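# Fold the over-long hose entirely into the wire tray

## Task

Put all of the hose into the wire tray, doubling its excess length back so it stays inside the tray. It counts only if no part pokes out through the tray's side walls, beyond either end, or rises more than a few millimetres over the tray's upper wires. The robot must stay upright and level: a fall or a lasting tilt means failure.

## Robot and tools

ROBOT. TidyBot++: a base 0.54 m long, 0.50 m wide and 0.38 m tall on four driven casters, carrying a single seven-joint arm that ends in a two-finger gripper. The shoulder sits 0.12 m ahead of the base centre and 0.68 m above the floor. Link lengths: upper arm 0.42 m, forearm 0.31 m, wrist to hand point 0.31 m. At the start the arm is folded with the hand aimed down, reaching at most 0.08 m beyond the base front, elbow up to 1.15 m high. A downward-aimed hand can reach about 0.94 m high only near the base; lower when farther out.

FRAMES. Base frame, in metres: origin on the floor below the base centre, x ahead, y to the left, z up. hand_pose is given here and marks the spot between the finger pads; the hand's own z axis runs out along the fingers, and the fingers close along its y axis. The odometry frame is the base frame as it was at scene start; base_odometry reports x, y in metres and heading in rad (left positive, -3.142 to 3.142). It counts wheel rotation only, so slip appears as motion and drift of a few cm builds up. base_tilt is in degrees, forward and right positive.

TOOL move. Every argument except cameras and blocking is part of the action; motions begin together.
- base: an object holding any of translate_m (forward +, -2 to 2 m), strafe_m (left +, -2 to 2 m), rotate_rad (counter-clockwise from above +, -6.3 to 6.3 rad). These are offsets from where the base currently is, measured along its axes at command start.
- joints: an object of absolute targets keyed by name, radians. joint_1_rad any angle (whole arm about vertical; positive turns clockwise from above, opposite to heading). joint_2_rad -2.249 to 2.249 (shoulder; 0 = upper arm vertical, positive leans forward). joint_3_rad any angle (upper-arm twist; from 3.14, positive moves a forward-bent forearm right). joint_4_rad -2.579 to 2.579 (elbow; 0 straight; with joint_3 at 3.14, negative bends forward). joint_5_rad any angle (forearm twist). joint_6_rad -2.099 to 2.099 (wrist; with joint_3 at 3.14 and joint_5 at 0, negative tips the hand forward). joint_7_rad any angle (hand roll; with hand aimed down, positive is counter-clockwise from above; at 1.57 fingers open toward left and right). gripper_pos 0 (open, about 85 mm gap) to 1 (closed); gap roughly 85 x (1 - gripper_pos) mm. Any-angle joints take the short way round, so send steps below half a turn. Tolerances: ±0.039 for joints 1-4, ±0.095 for 5-7, ±0.03 gripper.
- target: one absolute hand pose, a list of seven numbers [x, y, z, qw, qx, qy, qz], position in metres in the base frame. With target, joints may only contain gripper_pos. The controller chooses all joints itself, paths curve and may overshoot; results mostly land within about 3 cm. To refine, add (wanted position minus hand_pose) to your previous target's x, y, z. To keep the hand still, resend hand_target, not hand_pose. Low, close, forward-pointing poses often miss and can drive the arm into the base.
- speeds: caps for this action only: translate_m/strafe_m 0.05 to 0.5 m/s (state it under only one if both move), rotate_rad 0.1 to 1.57 rad/s.
- cameras: list of base_camera, wrist_camera or all; [] for none. blocking: true (default) waits until everything is at rest; false returns within about 0.5 s. A base move times out after 14 s; no action exceeds 15 s. Unknown keys make a call invalid; out-of-range values get it refused.

OTHER TOOLS. wait(seconds 0 to 10, cameras) returns state and images; wait(0) shows the line earlier move. stop(cameras) brakes all your running motions. zoom_image(camera, region [x0, y0, x1, y1] in pixels, at most 504 x 504) enlarges part of that camera's latest image (base_camera 644x364, wrist_camera fisheye 644x476). finished_scene(scene: current scene number) ends the scene; the tray must hold the hose without the robot's help.

RESULT LINES. move: done, or the worst status. base_status, joint_status, hand_status: moving, done, off_target (resting off target, maybe still pushing), stopped, contact_stop, time_out, not_followed, torque_fault, limit_stop_at_motor_heat. hand_status done means within 10 mm and 2 degrees. hand_target is where joint targets would put the hand; a load sags below it. joint_positions, motor_effort (percent of max, peak of last action in brackets), Motor temperatures per joint, on_its_own (unrequested behaviour), pictures (image order). "joint command not followed" or "pose unreachable" mean the arm's targets were withheld (self-collision shows a cause:). ARM HIT means a hard hit on the base or arm. A refused call, or an unrequested stop, cancels the remaining calls in that reply.

CAUTIONS. The arm never steers around obstacles and keeps pushing; the base keeps pushing when blocked and may still say done. Torque limits are 104.5 N m (joints 1-4) and 51.3 N m (joints 5-7); exceeding one freezes the arm 10 s. Motors heat when holding loads, stretched, or straining; MOTOR HOT appears at 60 °C, and 75 °C makes the arm sag for 30 to 60 s. Do not drive or turn while the arm is snagged high, and avoid pushing sideways on a raised hand or swinging a stretched arm: the robot can tip. Avoid dropping the hose, slamming, yanking or twisting it in the grip, and squeezing hard on it while it still lies on something. With a load, never command a joint to its reading; correct with last command plus (wanted minus read). Camera images are the truest check of where the hand and hose are.

Each tool is called by a JSON object that holds its "api" and its "payload".

## Session

{"api": "move", "payload": {}}

Scene clock: 0.00 s.
Motor temperatures (°C): [32 32 27 28 42 38 36]
base_odometry: x=+0.000 y=+0.000 heading=+0.000
base_tilt: forward=+0.5 right=+0.6
base_status: not commanded
joint_positions: joint_1_rad=-0.040 joint_2_rad=-0.347 joint_3_rad=+3.191 joint_4_rad=-2.514 joint_5_rad=+0.024 joint_6_rad=-0.873 joint_7_rad=+1.579 gripper_pos=+0.000
joint_status: not commanded
motor_effort: joint_1_rad=+0 joint_2_rad=-3 joint_3_rad=+0 joint_4_rad=+14 joint_5_rad=+0 joint_6_rad=+2 joint_7_rad=+1
hand_pose: x=+0.2682 y=-0.0039 z=+0.5916 quat_wxyz=(+0.002, +0.999, +0.007, +0.051) (m; base frame)
hand_target: x=+0.2673 y=-0.0039 z=+0.5910 quat_wxyz=(+0.002, +0.999, +0.007, +0.050) (m; base frame)
hand_status: not commanded
pictures: base_camera, wrist_camera

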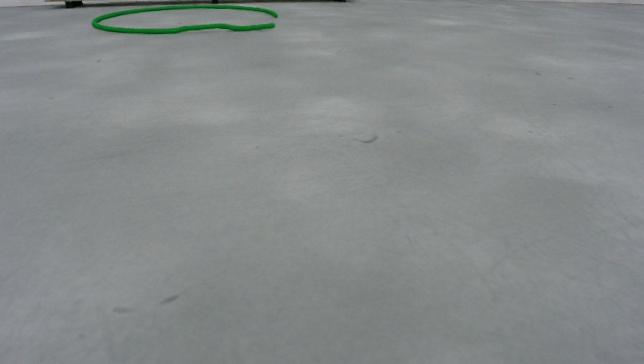

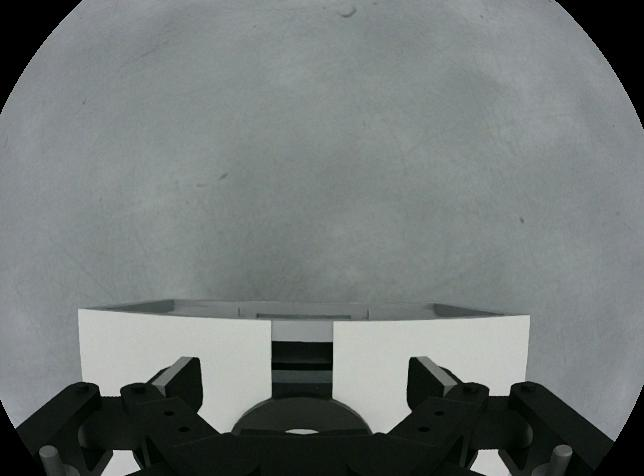

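{"api": "zoom_image", "payload": {"camera": "base_camera", "region": [40, 0, 360, 60]}}

{"api": "move", "payload": {"joints": {"joint_1_rad": 0.0, "joint_2_rad": -0.3, "joint_3_rad": 3.14, "joint_4_rad": -1.6, "joint_5_rad": 0.0, "joint_6_rad": -0.3, "joint_7_rad": 1.57}, "cameras": ["wrist_camera"]}}

Scaled by 1.575.

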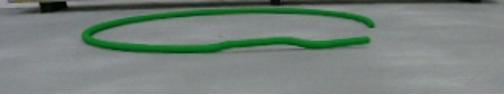

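Scene clock: 5.33 s.
Motor temperatures (°C): [32 32 27 28 42 38 36]
move: done
base_odometry: x=+0.000 y=+0.000 heading=+0.000
base_tilt: forward=+0.5 right=+0.6
base_status: not commanded
joint_positions: joint_1_rad=-0.015 joint_2_rad=-0.315 joint_3_rad=+3.166 joint_4_rad=-1.607 joint_5_rad=+0.024 joint_6_rad=-0.340 joint_7_rad=+1.579 gripper_pos=+0.000
joint_status: all done
motor_effort: joint_1_rad=+0(2) joint_2_rad=-11(12) joint_3_rad=+1(2) joint_4_rad=+21(21) joint_5_rad=+0(2) joint_6_rad=+9(10) joint_7_rad=+1(2)
hand_pose: x=+0.6021 y=-0.0085 z=+1.1490 quat_wxyz=(+0.013, +0.729, +0.003, +0.685) (m; base frame)
hand_target: x=+0.6087 y=+0.0023 z=+1.1588 quat_wxyz=(-0.001, +0.717, +0.000, +0.697) (m; base frame)
hand_status: not commanded
pictures: wrist_camera
camera_calibration:
wrist_camera: T_world_to_cam=[[-0.0596404, -0.998148, 0.0119624, 0.00836281], [-0.110511, -0.00530786, -0.993861, 1.2574], [0.992084, -0.0605963, -0.10999, -0.334041], [0, 0, 0, 1]] pos_world=[0.470852, -0.00522023, 1.21284]

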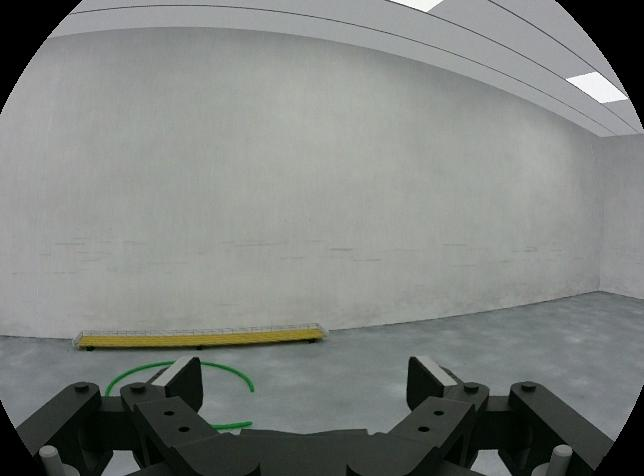

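{"api": "zoom_image", "payload": {"camera": "wrist_camera", "region": [60, 300, 360, 440]}}

Scaled by 1.680.

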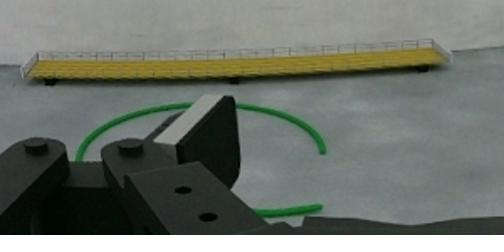

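{"api": "move", "payload": {"base": {"translate_m": 1.5, "strafe_m": 0.9}, "joints": {"joint_6_rad": -1.0}}}

Scene clock: 29.73 s.
Motor temperatures (°C): [32 32 27 29 42 38 36]
move: done
base_odometry: x=+1.500 y=+0.900 heading=+0.000
base_tilt: forward=+0.5 right=+0.6
base_status: done
joint_positions: joint_1_rad=-0.013 joint_2_rad=-0.302 joint_3_rad=+3.161 joint_4_rad=-1.599 joint_5_rad=+0.024 joint_6_rad=-0.959 joint_7_rad=+1.579 gripper_pos=+0.000
joint_status: all done
motor_effort: joint_1_rad=+0(2) joint_2_rad=-11(14) joint_3_rad=+1(2) joint_4_rad=+20(22) joint_5_rad=+0(1) joint_6_rad=+7(9) joint_7_rad=+0(1)
hand_pose: x=+0.5379 y=-0.0091 z=+0.9717 quat_wxyz=(+0.012, +0.903, +0.002, +0.428) (m; base frame)
hand_target: x=+0.5297 y=+0.0021 z=+0.9604 quat_wxyz=(+0.000, +0.913, +0.000, +0.408) (m; base frame)
hand_status: not commanded
pictures: base_camera, wrist_camera
camera_calibration:
wrist_camera: T_world_to_cam=[[-0.0517537, -0.997824, 0.0408482, -0.0263222], [-0.6694, 0.00430765, -0.742889, 1.13094], [0.741097, -0.0657911, -0.668167, 0.387392], [0, 0, 0, 1]] pos_world=[0.468597, -0.00564972, 1.10008]

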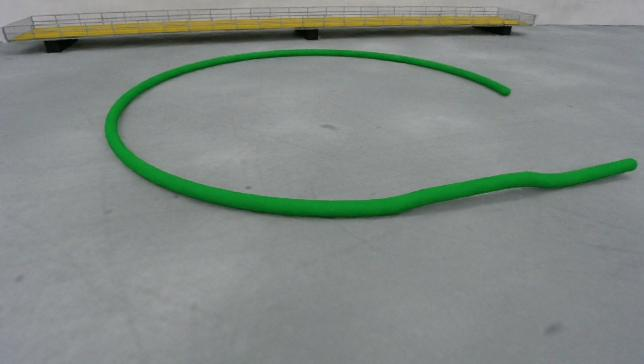

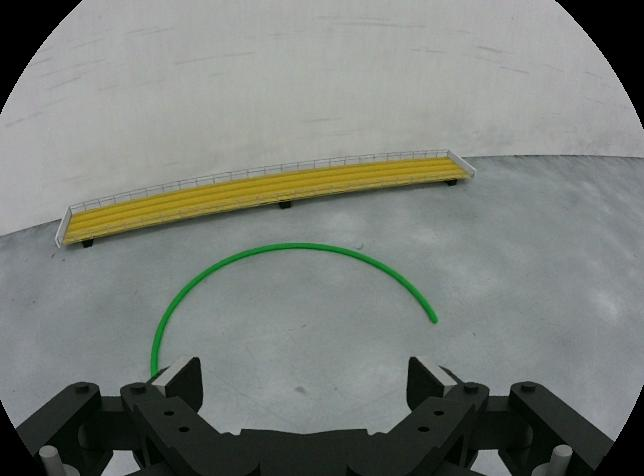

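{"api": "zoom_image", "payload": {"camera": "wrist_camera", "region": [40, 140, 290, 260]}}

{"api": "zoom_image", "payload": {"camera": "wrist_camera", "region": [260, 130, 500, 250]}}

{"api": "zoom_image", "payload": {"camera": "base_camera", "region": [0, 0, 320, 100]}}

{"api": "zoom_image", "payload": {"camera": "base_camera", "region": [300, 0, 644, 220]}}

Scaled by 2.016.

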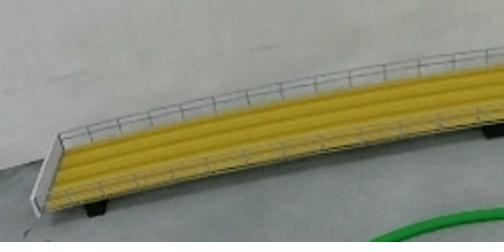

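Scaled by 2.100.

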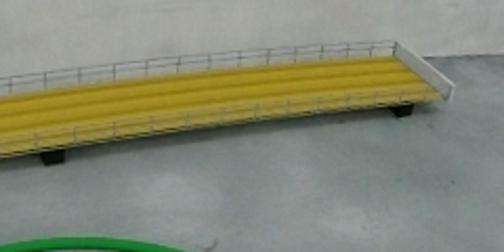

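Scaled by 1.575.

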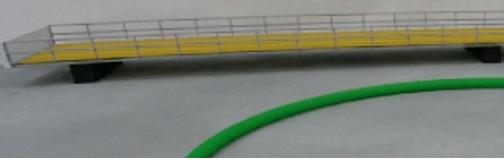

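Scaled by 1.465.

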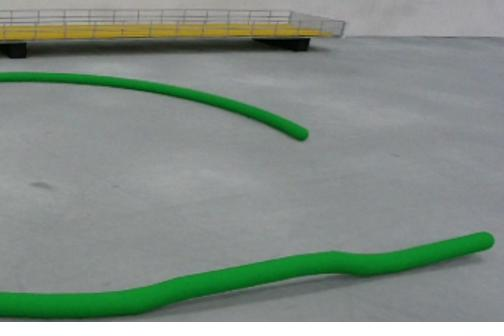

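{"api": "move", "payload": {"base": {"translate_m": 0.531, "strafe_m": -1.416, "rotate_rad": 0.267}, "joints": {"joint_6_rad": -1.3}, "cameras": []}}

{"api": "move", "payload": {"base": {"translate_m": 1.15}}}

Scene clock: 155.87 s.
Motor temperatures (°C): [32 32 27 29 42 38 36]
move: done
base_odometry: x=+2.031 y=-0.516 heading=+0.267
base_tilt: forward=+0.5 right=+0.5
base_status: done
joint_positions: joint_1_rad=-0.011 joint_2_rad=-0.302 joint_3_rad=+3.152 joint_4_rad=-1.598 joint_5_rad=+0.024 joint_6_rad=-1.261 joint_7_rad=+1.579 gripper_pos=+0.000
joint_status: all done
motor_effort: joint_1_rad=+0(2) joint_2_rad=-10(11) joint_3_rad=+0(4) joint_4_rad=+18(21) joint_5_rad=+0(1) joint_6_rad=+5(7) joint_7_rad=+1(1)
hand_pose: x=+0.4683 y=-0.0062 z=+0.9094 quat_wxyz=(+0.012, +0.958, +0.004, +0.288) (m; base frame)
hand_target: x=+0.4580 y=+0.0020 z=+0.9011 quat_wxyz=(+0.000, +0.964, +0.000, +0.268) (m; base frame)
hand_status: not commanded
pictures: none
No camera images: "cameras" was empty.

Scene clock: 159.37 s.
Motor temperatures (°C): [32 32 27 29 42 38 36]
move: done
base_odometry: x=+3.140 y=-0.212 heading=+0.267
base_tilt: forward=+0.5 right=+0.5
base_status: done
joint_positions: joint_1_rad=-0.011 joint_2_rad=-0.300 joint_3_rad=+3.152 joint_4_rad=-1.598 joint_5_rad=+0.024 joint_6_rad=-1.261 joint_7_rad=+1.579 gripper_pos=+0.000
joint_status: not commanded
motor_effort: joint_1_rad=-1(1) joint_2_rad=-10(12) joint_3_rad=+1(2) joint_4_rad=+18(19) joint_5_rad=+0(1) joint_6_rad=+5(6) joint_7_rad=+0(1)
hand_pose: x=+0.4687 y=-0.0062 z=+0.9088 quat_wxyz=(+0.012, +0.958, +0.004, +0.287) (m; base frame)
hand_target: x=+0.4580 y=+0.0020 z=+0.9011 quat_wxyz=(+0.000, +0.964, +0.000, +0.268) (m; base frame)
hand_status: not commanded
pictures: base_camera, wrist_camera
camera_calibration:
wrist_camera: T_world_to_cam=[[-0.0358924, -0.99788, 0.0542932, -0.0440634], [-0.860542, 0.00323849, -0.50937, 0.915228], [0.508114, -0.065004, -0.858833, 0.679293], [0, 0, 0, 1]] pos_world=[0.440852, -0.00277708, 1.05198]

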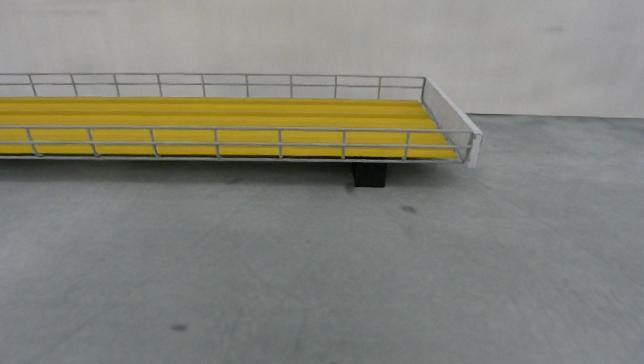

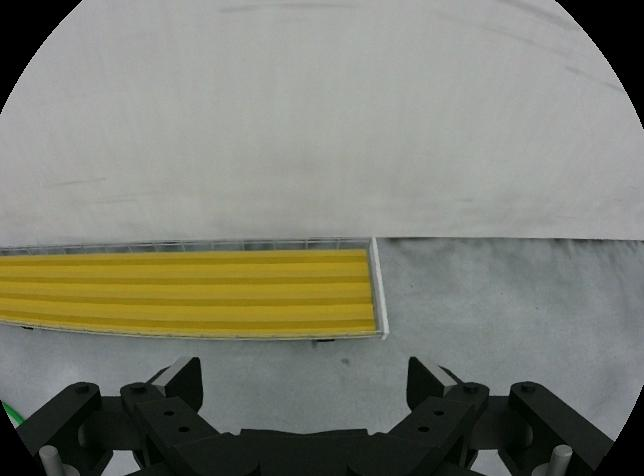

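{"api": "zoom_image", "payload": {"camera": "wrist_camera", "region": [200, 220, 420, 360]}}

{"api": "zoom_image", "payload": {"camera": "base_camera", "region": [300, 50, 500, 200]}}

{"api": "zoom_image", "payload": {"camera": "wrist_camera", "region": [0, 220, 220, 440]}}

Scaled by 2.291.

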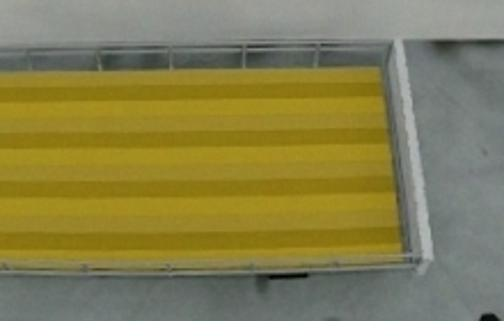

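Scaled by 2.520.

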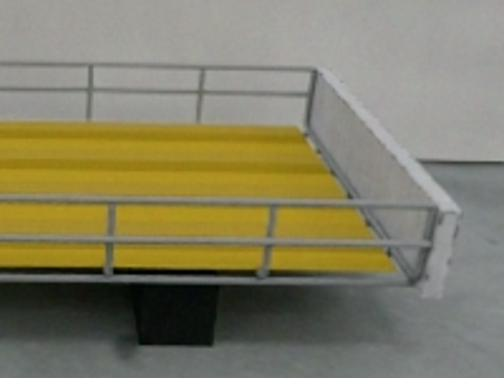

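Scaled by 2.291.

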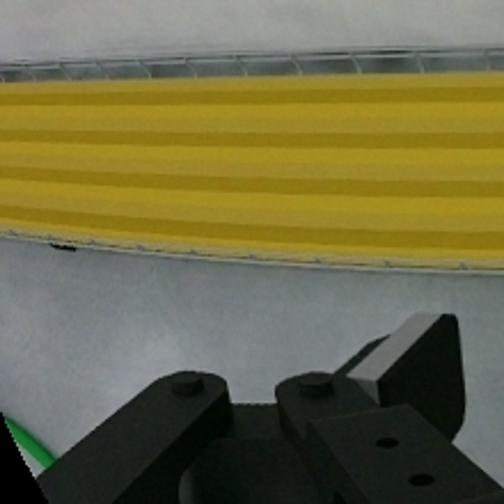

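{"api": "move", "payload": {"base": {"translate_m": -0.55, "strafe_m": 0.30}, "joints": {"joint_1_rad": -0.795, "joint_2_rad": 1.283, "joint_3_rad": 3.14, "joint_4_rad": -1.492, "joint_5_rad": 0.0, "joint_6_rad": -0.367, "joint_7_rad": 1.117, "gripper_pos": 0.0}}}

Scene clock: 247.03 s.
Motor temperatures (°C): [32 32 27 29 42 38 36]
move: done
base_odometry: x=+2.530 y=-0.068 heading=+0.267
base_tilt: forward=+0.5 right=+0.5
base_status: done
joint_positions: joint_1_rad=-0.783 joint_2_rad=+1.267 joint_3_rad=+3.150 joint_4_rad=-1.508 joint_5_rad=+0.024 joint_6_rad=-0.414 joint_7_rad=+1.162 gripper_pos=+0.000
joint_status: all done
motor_effort: joint_1_rad=-1(4) joint_2_rad=-42(46) joint_3_rad=+0(3) joint_4_rad=+6(20) joint_5_rad=+0(2) joint_6_rad=+0(6) joint_7_rad=+1(2)
hand_pose: x=+0.4778 y=+0.3470 z=+0.2031 quat_wxyz=(+0.021, +0.980, +0.196, -0.015) (m; base frame)
hand_target: x=+0.4787 y=+0.3700 z=+0.1965 quat_wxyz=(+0.000, +0.985, +0.170, -0.001) (m; base frame)
hand_status: not commanded
pictures: base_camera, wrist_camera
camera_calibration:
wrist_camera: T_world_to_cam=[[0.37134, -0.925017, 0.0803145, 0.121883], [-0.927164, -0.364784, 0.0854327, 0.601212], [-0.0497293, -0.106189, -0.993102, 0.399692], [0, 0, 0, 1]] pos_world=[0.532039, 0.3745, 0.335783]

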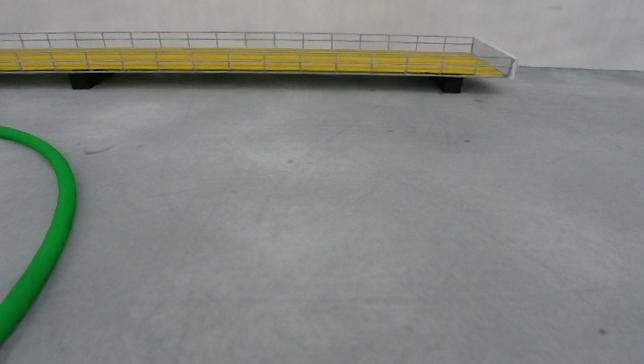

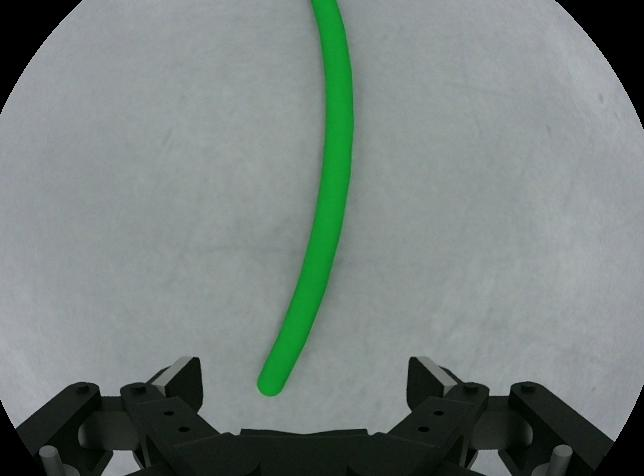

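{"api": "move", "payload": {"joints": {"joint_1_rad": -0.85, "joint_2_rad": 1.64, "joint_3_rad": 3.14, "joint_4_rad": -1.37, "joint_5_rad": 0.0, "joint_6_rad": -0.09, "joint_7_rad": 0.72}, "cameras": ["wrist_camera"]}}

Scene clock: 270.80 s.
Motor temperatures (°C): [32 33 27 29 42 38 36]
move: done
base_odometry: x=+2.530 y=-0.068 heading=+0.267
base_tilt: forward=+0.5 right=+0.6
base_status: not commanded
joint_positions: joint_1_rad=-0.836 joint_2_rad=+1.626 joint_3_rad=+3.150 joint_4_rad=-1.386 joint_5_rad=+0.024 joint_6_rad=-0.136 joint_7_rad=+0.766 gripper_pos=+0.000
joint_status: all done
motor_effort: joint_1_rad=-1(1) joint_2_rad=-41(45) joint_3_rad=+0(2) joint_4_rad=+2(6) joint_5_rad=+0(2) joint_6_rad=+1(1) joint_7_rad=+1(2)
hand_pose: x=+0.4304 y=+0.3369 z=+0.0354 quat_wxyz=(+0.007, +1.000, +0.028, +0.002) (m; base frame)
hand_target: x=+0.4300 y=+0.3576 z=+0.0301 quat_wxyz=(-0.016, +1.000, +0.000, +0.013) (m; base frame)
hand_status: not commanded
pictures: wrist_camera
camera_calibration:
wrist_camera: T_world_to_cam=[[0.0409626, -0.997476, 0.0579903, 0.311019], [-0.998277, -0.0384167, 0.0443553, 0.489998], [-0.0420155, -0.0597073, -0.997331, 0.210896], [0, 0, 0, 1]] pos_world=[0.485274, 0.341651, 0.170563]

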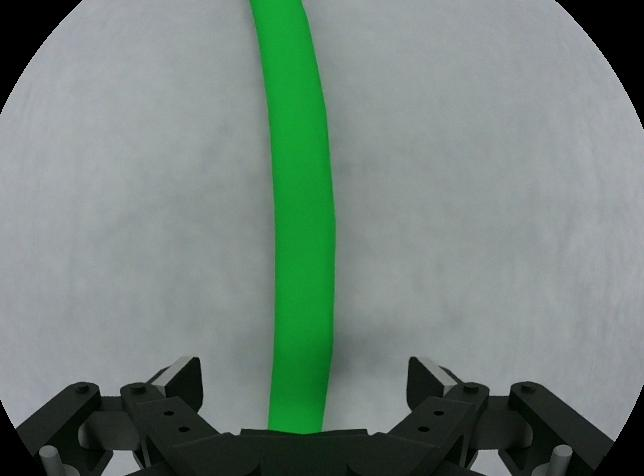

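{"api": "move", "payload": {"joints": {"joint_2_rad": 1.657}, "cameras": []}}

{"api": "move", "payload": {"joints": {"gripper_pos": 0.76}, "cameras": ["wrist_camera"]}}

Scene clock: 277.97 s.
Motor temperatures (°C): [32 33 27 29 42 38 36]
move: done
base_odometry: x=+2.530 y=-0.068 heading=+0.267
base_tilt: forward=+0.5 right=+0.5
base_status: not commanded
joint_positions: joint_1_rad=-0.836 joint_2_rad=+1.637 joint_3_rad=+3.150 joint_4_rad=-1.385 joint_5_rad=+0.024 joint_6_rad=-0.135 joint_7_rad=+0.764 gripper_pos=+0.000
joint_status: all done
motor_effort: joint_1_rad=-1(1) joint_2_rad=-40(41) joint_3_rad=+0(1) joint_4_rad=+2(2) joint_5_rad=+0(0) joint_6_rad=+0(1) joint_7_rad=+1(1)
hand_pose: x=+0.4260 y=+0.3321 z=+0.0303 quat_wxyz=(+0.010, +1.000, +0.027, -0.001) (m; base frame)
hand_target: x=+0.4227 y=+0.3493 z=+0.0221 quat_wxyz=(-0.010, +1.000, +0.000, +0.008) (m; base frame)
hand_status: not commanded
pictures: none
No camera images: "cameras" was empty.

Scene clock: 278.93 s.
Motor temperatures (°C): [32 33 27 29 42 38 36]
move: done
base_odometry: x=+2.530 y=-0.068 heading=+0.267
base_tilt: forward=+0.5 right=+0.5
base_status: not commanded
joint_positions: joint_1_rad=-0.836 joint_2_rad=+1.637 joint_3_rad=+3.150 joint_4_rad=-1.385 joint_5_rad=+0.024 joint_6_rad=-0.134 joint_7_rad=+0.762 gripper_pos=+0.748
joint_status: all done
motor_effort: joint_1_rad=+0(1) joint_2_rad=-39(41) joint_3_rad=+1(1) joint_4_rad=+5(7) joint_5_rad=+0(1) joint_6_rad=+3(5) joint_7_rad=+1(1)
hand_pose: x=+0.4263 y=+0.3327 z=+0.0307 quat_wxyz=(+0.009, +1.000, +0.026, -0.001) (m; base frame)
hand_target: x=+0.4227 y=+0.3493 z=+0.0221 quat_wxyz=(-0.010, +1.000, +0.000, +0.008) (m; base frame)
hand_status: not commanded
pictures: wrist_camera
camera_calibration:
wrist_camera: T_world_to_cam=[[0.038137, -0.997257, 0.0634361, 0.308209], [-0.99815, -0.0350093, 0.0497072, 0.484639], [-0.04735, -0.0652144, -0.996747, 0.209829], [0, 0, 0, 1]] pos_world=[0.481923, 0.338014, 0.165505]

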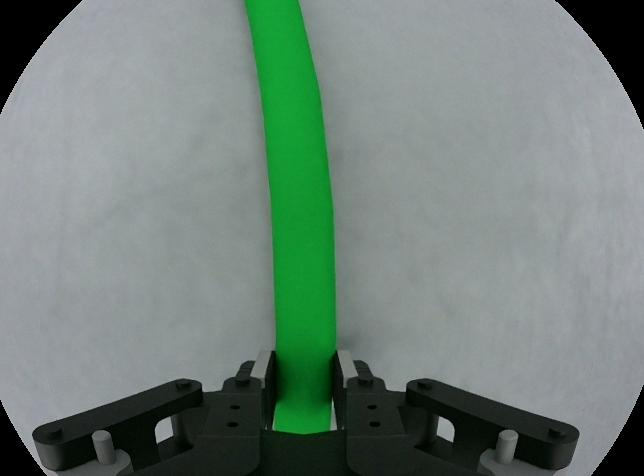

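{"api": "move", "payload": {"joints": {"joint_2_rad": 1.143, "joint_4_rad": -1.737, "joint_6_rad": -0.214, "gripper_pos": 0.85}, "cameras": []}}

{"api": "move", "payload": {"base": {"translate_m": 0.87, "strafe_m": -0.08}, "speeds": {"translate_m": 0.3}, "joints": {"joint_1_rad": 0.213, "joint_2_rad": 1.207, "joint_4_rad": -1.451, "joint_6_rad": -0.436, "joint_7_rad": 3.322}}}

Scene clock: 296.97 s.
Motor temperatures (°C): [32 34 27 29 42 38 36]
move: off_target
base_odometry: x=+2.530 y=-0.068 heading=+0.267
base_tilt: forward=+0.6 right=+0.5
base_status: not commanded
joint_positions: joint_1_rad=-0.836 joint_2_rad=+1.146 joint_3_rad=+3.150 joint_4_rad=-1.722 joint_5_rad=+0.024 joint_6_rad=-0.175 joint_7_rad=+0.762 gripper_pos=+0.771
joint_status: gripper_pos off_target (ended at +0.771, target +0.850); the others done
motor_effort: joint_1_rad=-1(1) joint_2_rad=-42(47) joint_3_rad=+0(1) joint_4_rad=+6(7) joint_5_rad=+1(1) joint_6_rad=+2(5) joint_7_rad=+1(1)
hand_pose: x=+0.4572 y=+0.3668 z=+0.2425 quat_wxyz=(-0.031, +0.998, +0.024, +0.038) (m; base frame)
hand_target: x=+0.4334 y=+0.3614 z=+0.2418 quat_wxyz=(-0.018, +1.000, +0.000, +0.015) (m; base frame)
hand_status: not commanded
pictures: none
No camera images: "cameras" was empty.

Scene clock: 300.80 s.
Motor temperatures (°C): [32 34 27 29 42 38 36]
move: done
base_odometry: x=+3.391 y=+0.085 heading=+0.268
base_tilt: forward=+0.5 right=+0.6
base_status: done
joint_positions: joint_1_rad=+0.202 joint_2_rad=+1.200 joint_3_rad=+3.148 joint_4_rad=-1.475 joint_5_rad=+0.024 joint_6_rad=-0.404 joint_7_rad=+3.282 gripper_pos=+0.771
joint_status: all done
motor_effort: joint_1_rad=+1(4) joint_2_rad=-47(48) joint_3_rad=+1(4) joint_4_rad=+10(11) joint_5_rad=+0(1) joint_6_rad=+3(4) joint_7_rad=+0(2)
hand_pose: x=+0.6599 y=-0.1169 z=+0.2430 quat_wxyz=(+0.031, +0.721, +0.692, +0.011) (m; base frame)
hand_target: x=+0.6612 y=-0.1149 z=+0.2423 quat_wxyz=(+0.019, +0.718, +0.695, +0.014) (m; base frame)
hand_status: not commanded
pictures: base_camera, wrist_camera
camera_calibration:
wrist_camera: T_world_to_cam=[[0.993016, -0.0542551, 0.104768, -0.692482], [-0.0621161, -0.995375, 0.0732874, -0.0441675], [0.100307, -0.0792833, -0.991793, 0.302887], [0, 0, 0, 1]] pos_world=[0.65452, -0.05752, 0.376187]

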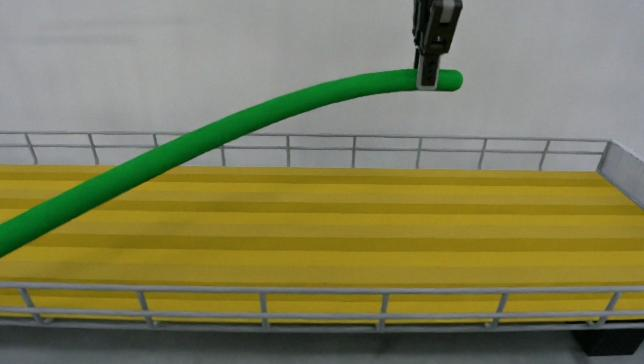

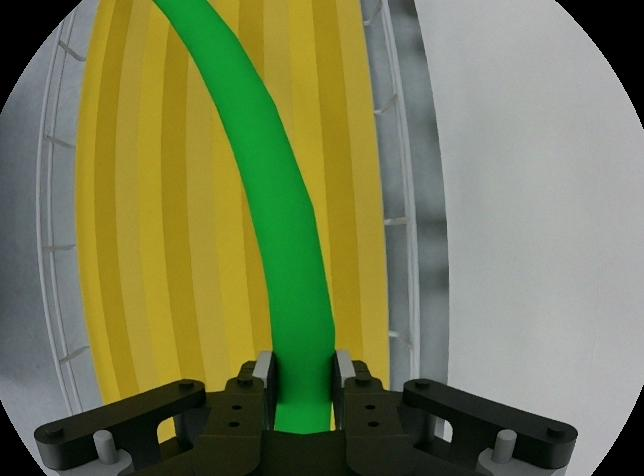

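{"api": "move", "payload": {"joints": {"joint_1_rad": 0.213, "joint_2_rad": 1.545, "joint_4_rad": -1.172, "joint_6_rad": -0.370, "joint_7_rad": 3.322}}}

Scene clock: 310.90 s.
Motor temperatures (°C): [32 34 27 29 42 38 36]
move: done
base_odometry: x=+3.391 y=+0.085 heading=+0.268
base_tilt: forward=+0.6 right=+0.6
base_status: not commanded
joint_positions: joint_1_rad=+0.207 joint_2_rad=+1.530 joint_3_rad=+3.148 joint_4_rad=-1.190 joint_5_rad=+0.024 joint_6_rad=-0.403 joint_7_rad=+3.283 gripper_pos=+0.771
joint_status: all done
motor_effort: joint_1_rad=-1(3) joint_2_rad=-46(49) joint_3_rad=-1(3) joint_4_rad=+7(12) joint_5_rad=-1(1) joint_6_rad=+1(4) joint_7_rad=+0(1)
hand_pose: x=+0.6608 y=-0.1199 z=+0.1009 quat_wxyz=(+0.012, +0.722, +0.691, -0.001) (m; base frame)
hand_target: x=+0.6738 y=-0.1176 z=+0.0954 quat_wxyz=(+0.022, +0.718, +0.695, +0.016) (m; base frame)
hand_status: not commanded
pictures: base_camera, wrist_camera
camera_calibration:
wrist_camera: T_world_to_cam=[[0.996493, -0.0573431, 0.0609413, -0.676881], [-0.0614255, -0.995835, 0.0673734, -0.0366114], [0.0568241, -0.0708805, -0.995865, 0.191857], [0, 0, 0, 1]] pos_world=[0.661356, -0.0616744, 0.234781]

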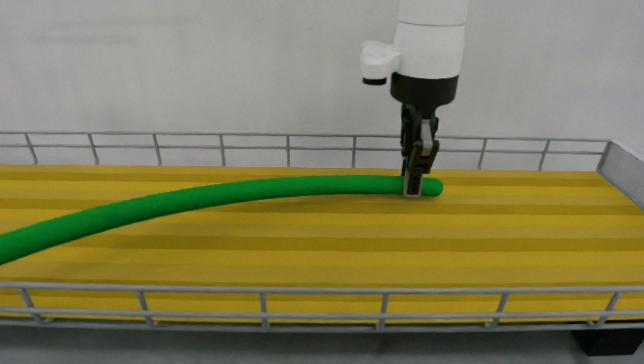

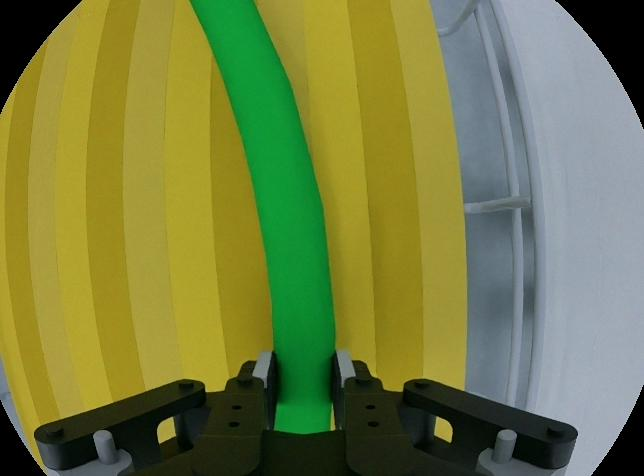

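{"api": "zoom_image", "payload": {"camera": "base_camera", "region": [300, 100, 500, 250]}}

Scaled by 2.520.

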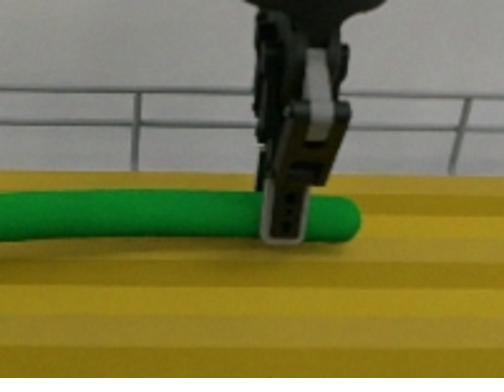

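{"api": "move", "payload": {"joints": {"joint_2_rad": 1.562}, "cameras": ["base_camera"]}}

{"api": "zoom_image", "payload": {"camera": "base_camera", "region": [300, 100, 500, 250]}}

Scene clock: 318.60 s.
Motor temperatures (°C): [32 34 27 29 42 38 36]
move: done
base_odometry: x=+3.391 y=+0.085 heading=+0.268
base_tilt: forward=+0.5 right=+0.5
base_status: not commanded
joint_positions: joint_1_rad=+0.208 joint_2_rad=+1.539 joint_3_rad=+3.148 joint_4_rad=-1.187 joint_5_rad=+0.024 joint_6_rad=-0.403 joint_7_rad=+3.283 gripper_pos=+0.771
joint_status: all done
motor_effort: joint_1_rad=-2(2) joint_2_rad=-45(46) joint_3_rad=-1(3) joint_4_rad=+6(7) joint_5_rad=-1(1) joint_6_rad=+0(1) joint_7_rad=+0(1)
hand_pose: x=+0.6575 y=-0.1192 z=+0.0961 quat_wxyz=(+0.010, +0.722, +0.691, -0.003) (m; base frame)
hand_target: x=+0.6640 y=-0.1155 z=+0.0858 quat_wxyz=(+0.015, +0.718, +0.695, +0.011) (m; base frame)
hand_status: not commanded
pictures: base_camera

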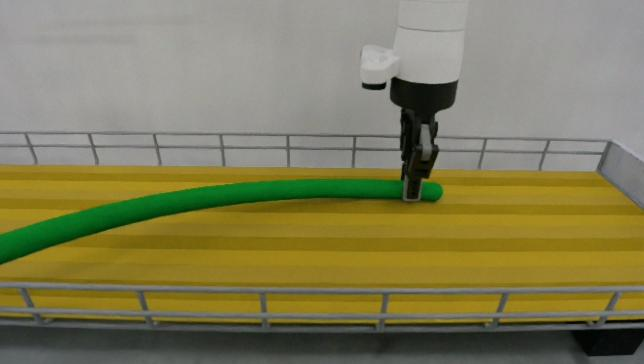

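Scaled by 2.520.

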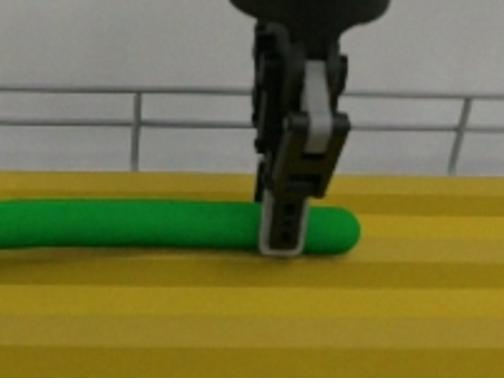

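{"api": "move", "payload": {"joints": {"gripper_pos": 0.45}, "cameras": []}}

{"api": "move", "payload": {"joints": {"joint_2_rad": 1.2, "joint_4_rad": -1.45, "joint_6_rad": -0.436}}}

Scene clock: 322.50 s.
Motor temperatures (°C): [32 34 27 29 42 38 36]
move: done
base_odometry: x=+3.391 y=+0.085 heading=+0.268
base_tilt: forward=+0.6 right=+0.6
base_status: not commanded
joint_positions: joint_1_rad=+0.208 joint_2_rad=+1.539 joint_3_rad=+3.148 joint_4_rad=-1.186 joint_5_rad=+0.024 joint_6_rad=-0.403 joint_7_rad=+3.283 gripper_pos=+0.450
joint_status: all done
motor_effort: joint_1_rad=+0(2) joint_2_rad=-45(46) joint_3_rad=+0(2) joint_4_rad=+7(7) joint_5_rad=+0(1) joint_6_rad=+1(1) joint_7_rad=+1(1)
hand_pose: x=+0.6575 y=-0.1192 z=+0.0961 quat_wxyz=(+0.010, +0.722, +0.691, -0.003) (m; base frame)
hand_target: x=+0.6640 y=-0.1155 z=+0.0858 quat_wxyz=(+0.015, +0.718, +0.695, +0.011) (m; base frame)
hand_status: not commanded
pictures: none
No camera images: "cameras" was empty.

Scene clock: 324.17 s.
Motor temperatures (°C): [32 34 27 29 42 38 36]
move: done
base_odometry: x=+3.391 y=+0.085 heading=+0.268
base_tilt: forward=+0.6 right=+0.6
base_status: not commanded
joint_positions: joint_1_rad=+0.208 joint_2_rad=+1.187 joint_3_rad=+3.148 joint_4_rad=-1.428 joint_5_rad=+0.024 joint_6_rad=-0.403 joint_7_rad=+3.283 gripper_pos=+0.450
joint_status: all done
motor_effort: joint_1_rad=-1(1) joint_2_rad=-45(50) joint_3_rad=+0(1) joint_4_rad=+9(9) joint_5_rad=+0(1) joint_6_rad=+1(2) joint_7_rad=+1(1)
hand_pose: x=+0.6915 y=-0.1265 z=+0.2585 quat_wxyz=(+0.055, +0.722, +0.689, +0.028) (m; base frame)
hand_target: x=+0.6647 y=-0.1156 z=+0.2464 quat_wxyz=(+0.023, +0.718, +0.695, +0.016) (m; base frame)
hand_status: not commanded
pictures: base_camera, wrist_camera
camera_calibration:
wrist_camera: T_world_to_cam=[[0.984905, -0.0566191, 0.163572, -0.735876], [-0.0707193, -0.994145, 0.0817027, -0.0489514], [0.157988, -0.0920371, -0.983142, 0.270624], [0, 0, 0, 1]] pos_world=[0.678551, -0.0654219, 0.39043]

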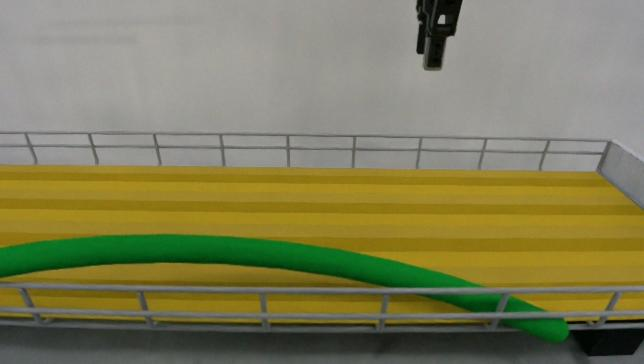

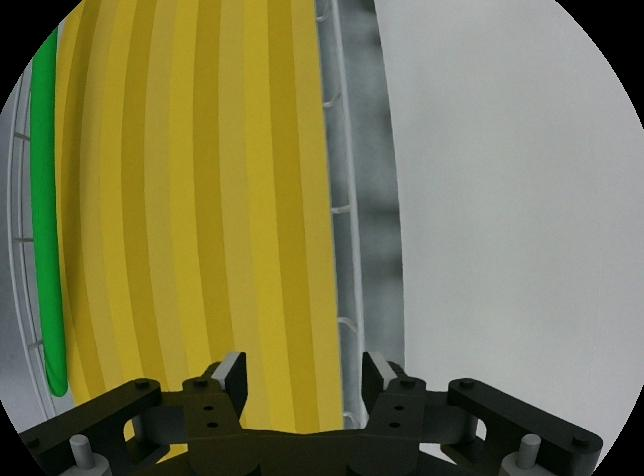

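{"api": "zoom_image", "payload": {"camera": "base_camera", "region": [400, 220, 644, 364]}}

{"api": "zoom_image", "payload": {"camera": "wrist_camera", "region": [0, 250, 200, 430]}}

Scaled by 2.066.

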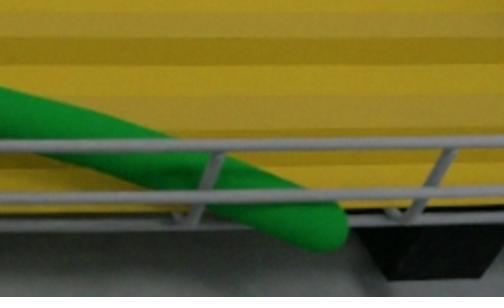

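Scaled by 2.520.

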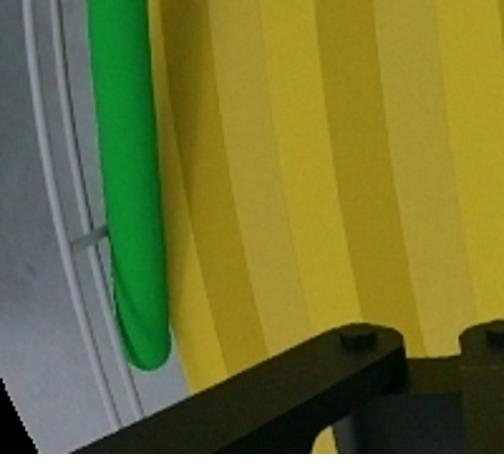

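{"api": "move", "payload": {"joints": {"joint_1_rad": -0.6, "joint_2_rad": 0.3, "joint_4_rad": -1.6, "joint_6_rad": -1.1, "joint_7_rad": 1.57, "gripper_pos": 0.0}, "cameras": ["wrist_camera", "base_camera"]}}

Scene clock: 337.77 s.
Motor temperatures (°C): [32 35 27 29 42 38 36]
move: done
base_odometry: x=+3.391 y=+0.085 heading=+0.268
base_tilt: forward=+0.6 right=+0.6
base_status: not commanded
joint_positions: joint_1_rad=-0.588 joint_2_rad=+0.291 joint_3_rad=+3.148 joint_4_rad=-1.574 joint_5_rad=+0.024 joint_6_rad=-1.051 joint_7_rad=+1.617 gripper_pos=+0.000
joint_status: all done
motor_effort: joint_1_rad=-1(4) joint_2_rad=-30(48) joint_3_rad=+1(2) joint_4_rad=+17(17) joint_5_rad=+1(1) joint_6_rad=+3(3) joint_7_rad=+1(2)
hand_pose: x=+0.5325 y=+0.2654 z=+0.6903 quat_wxyz=(-0.018, +0.944, +0.311, +0.112) (m; base frame)
hand_target: x=+0.5022 y=+0.2647 z=+0.6740 quat_wxyz=(-0.021, +0.953, +0.295, +0.068) (m; base frame)
hand_status: not commanded
pictures: base_camera, wrist_camera
camera_calibration:
wrist_camera: T_world_to_cam=[[0.570338, -0.817885, 0.0760146, -0.144459], [-0.799893, -0.574057, -0.175013, 0.748113], [0.186777, 0.0390132, -0.981627, 0.705147], [0, 0, 0, 1]] pos_world=[0.549095, 0.283799, 0.834103]

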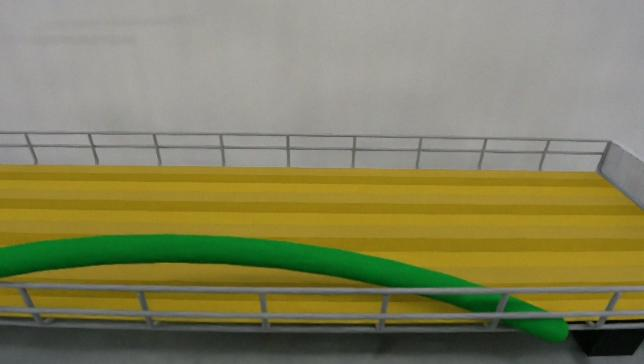

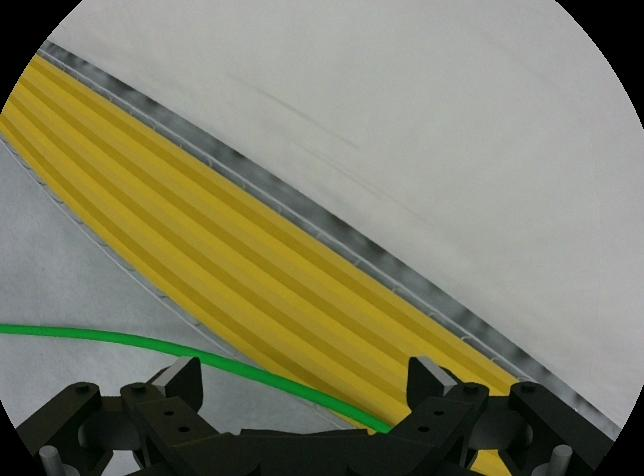

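{"api": "move", "payload": {"base": {"translate_m": -0.07, "strafe_m": 0.26}, "joints": {"joint_1_rad": -0.719, "joint_2_rad": 1.199, "joint_4_rad": -2.051, "joint_6_rad": 0.156, "joint_7_rad": 2.948, "gripper_pos": 0.0}}}

Scene clock: 375.40 s.
Motor temperatures (°C): [32 35 27 29 42 38 36]
move: done
base_odometry: x=+3.254 y=+0.317 heading=+0.267
base_tilt: forward=+0.6 right=+0.6
base_status: done
joint_positions: joint_1_rad=-0.704 joint_2_rad=+1.182 joint_3_rad=+3.148 joint_4_rad=-2.032 joint_5_rad=+0.024 joint_6_rad=+0.108 joint_7_rad=+2.901 gripper_pos=+0.000
joint_status: all done
motor_effort: joint_1_rad=-1(4) joint_2_rad=-35(39) joint_3_rad=+0(3) joint_4_rad=-1(17) joint_5_rad=+0(1) joint_6_rad=+1(3) joint_7_rad=+1(2)
hand_pose: x=+0.4078 y=+0.2436 z=+0.2167 quat_wxyz=(+0.007, +0.516, +0.856, +0.017) (m; base frame)
hand_target: x=+0.3980 y=+0.2473 z=+0.2112 quat_wxyz=(+0.007, +0.499, +0.866, +0.023) (m; base frame)
hand_status: not commanded
pictures: base_camera, wrist_camera
camera_calibration:
wrist_camera: T_world_to_cam=[[0.888039, 0.452669, 0.0804863, -0.495242], [0.450618, -0.891676, 0.0430888, 0.0731074], [0.0912727, -0.00199597, -0.995824, 0.31644], [0, 0, 0, 1]] pos_world=[0.377968, 0.29, 0.351828]

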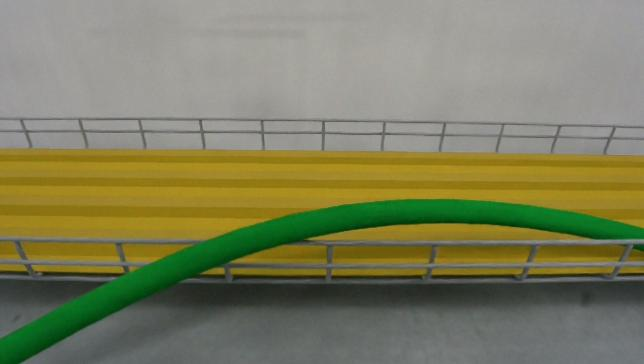

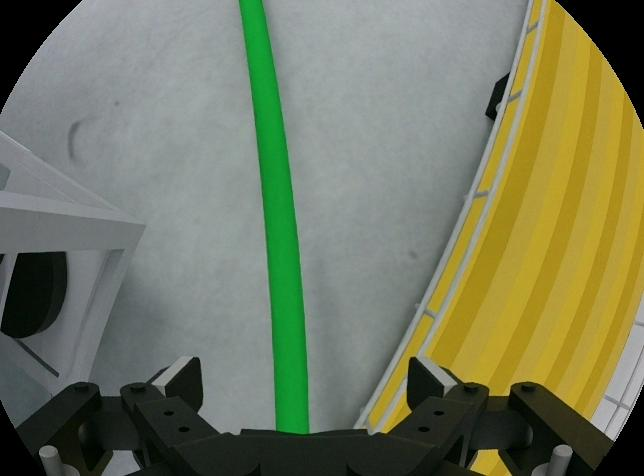

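{"api": "move", "payload": {"joints": {"joint_1_rad": -0.726, "joint_2_rad": 1.537, "joint_4_rad": -1.785, "joint_6_rad": 0.223, "joint_7_rad": 2.948}}}

Scene clock: 403.23 s.
Motor temperatures (°C): [32 35 27 29 42 38 36]
move: done
base_odometry: x=+3.254 y=+0.317 heading=+0.267
base_tilt: forward=+0.5 right=+0.6
base_status: not commanded
joint_positions: joint_1_rad=-0.711 joint_2_rad=+1.523 joint_3_rad=+3.148 joint_4_rad=-1.807 joint_5_rad=+0.024 joint_6_rad=+0.176 joint_7_rad=+2.904 gripper_pos=+0.000
joint_status: all done
motor_effort: joint_1_rad=-1(2) joint_2_rad=-35(38) joint_3_rad=+0(1) joint_4_rad=-3(4) joint_5_rad=+0(0) joint_6_rad=+0(1) joint_7_rad=+1(2)
hand_pose: x=+0.3908 y=+0.2325 z=+0.0817 quat_wxyz=(-0.001, +0.512, +0.859, -0.006) (m; base frame)
hand_target: x=+0.3997 y=+0.2523 z=+0.0758 quat_wxyz=(+0.006, +0.496, +0.868, +0.020) (m; base frame)
hand_status: not commanded
pictures: base_camera, wrist_camera
camera_calibration:
wrist_camera: T_world_to_cam=[[0.885574, 0.463296, 0.0333948, -0.461868], [0.461332, -0.885642, 0.0530178, 0.0702575], [0.0541388, -0.0315451, -0.998035, 0.205102], [0, 0, 0, 1]] pos_world=[0.365503, 0.282675, 0.216398]

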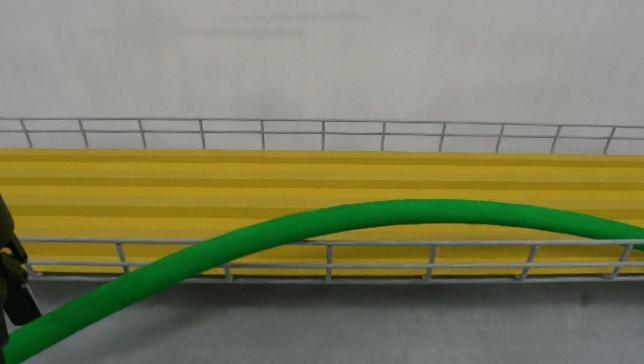

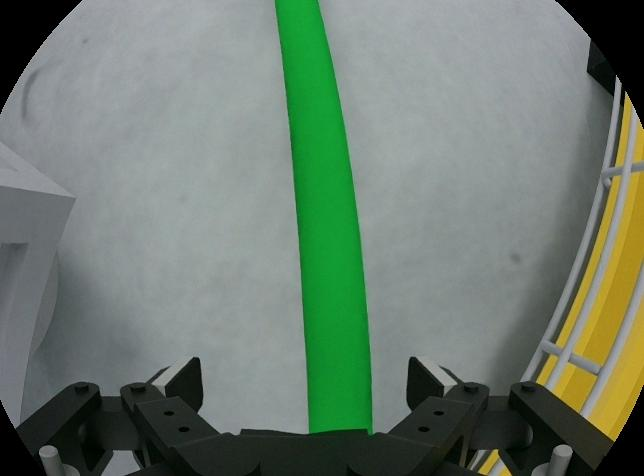

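{"api": "move", "payload": {"joints": {"joint_2_rad": 1.531, "joint_4_rad": -1.7515, "joint_6_rad": 0.184}, "cameras": []}}

{"api": "move", "payload": {"joints": {"gripper_pos": 0.85}, "cameras": ["wrist_camera", "base_camera"]}}

Scene clock: 413.37 s.
Motor temperatures (°C): [32 35 27 29 42 38 36]
move: done
base_odometry: x=+3.254 y=+0.317 heading=+0.267
base_tilt: forward=+0.5 right=+0.5
base_status: not commanded
joint_positions: joint_1_rad=-0.711 joint_2_rad=+1.521 joint_3_rad=+3.148 joint_4_rad=-1.765 joint_5_rad=+0.024 joint_6_rad=+0.177 joint_7_rad=+2.904 gripper_pos=+0.000
joint_status: all done
motor_effort: joint_1_rad=-1(1) joint_2_rad=-36(37) joint_3_rad=+0(1) joint_4_rad=-2(4) joint_5_rad=+0(0) joint_6_rad=+1(1) joint_7_rad=+1(1)
hand_pose: x=+0.4112 y=+0.2501 z=+0.0804 quat_wxyz=(+0.006, +0.512, +0.859, +0.015) (m; base frame)
hand_target: x=+0.4089 y=+0.2605 z=+0.0763 quat_wxyz=(+0.006, +0.496, +0.868, +0.021) (m; base frame)
hand_status: not commanded
pictures: none
No camera images: "cameras" was empty.

Scene clock: 414.40 s.
Motor temperatures (°C): [32 35 27 29 42 38 36]
move: off_target
base_odometry: x=+3.254 y=+0.317 heading=+0.267
base_tilt: forward=+0.6 right=+0.5
base_status: not commanded
joint_positions: joint_1_rad=-0.712 joint_2_rad=+1.521 joint_3_rad=+3.148 joint_4_rad=-1.765 joint_5_rad=+0.024 joint_6_rad=+0.177 joint_7_rad=+2.904 gripper_pos=+0.758
joint_status: gripper_pos off_target (ended at +0.758, target +0.850)
motor_effort: joint_1_rad=-1(1) joint_2_rad=-37(38) joint_3_rad=+1(1) joint_4_rad=-1(2) joint_5_rad=+0(0) joint_6_rad=+2(2) joint_7_rad=+1(1)
hand_pose: x=+0.4108 y=+0.2505 z=+0.0804 quat_wxyz=(+0.006, +0.511, +0.860, +0.015) (m; base frame)
hand_target: x=+0.4089 y=+0.2605 z=+0.0763 quat_wxyz=(+0.006, +0.496, +0.868, +0.021) (m; base frame)
hand_status: not commanded
pictures: base_camera, wrist_camera
camera_calibration:
wrist_camera: T_world_to_cam=[[0.882866, 0.463439, 0.0759682, -0.490271], [0.46145, -0.886124, 0.0429904, 0.077942], [0.0872407, -0.00289925, -0.996183, 0.182351], [0, 0, 0, 1]] pos_world=[0.380969, 0.296805, 0.215549]

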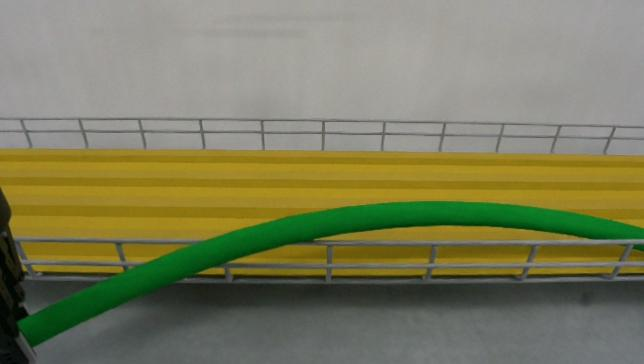

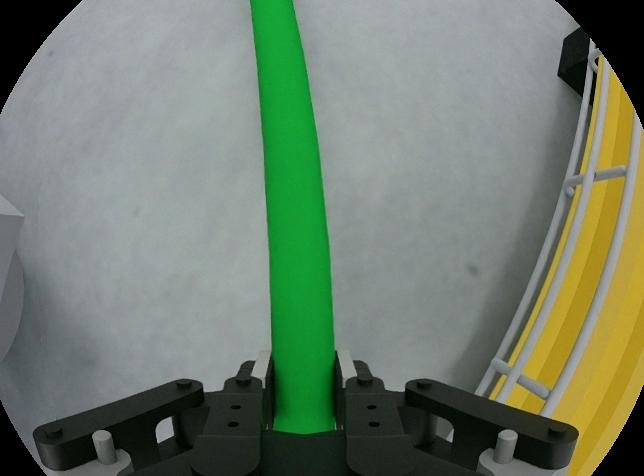

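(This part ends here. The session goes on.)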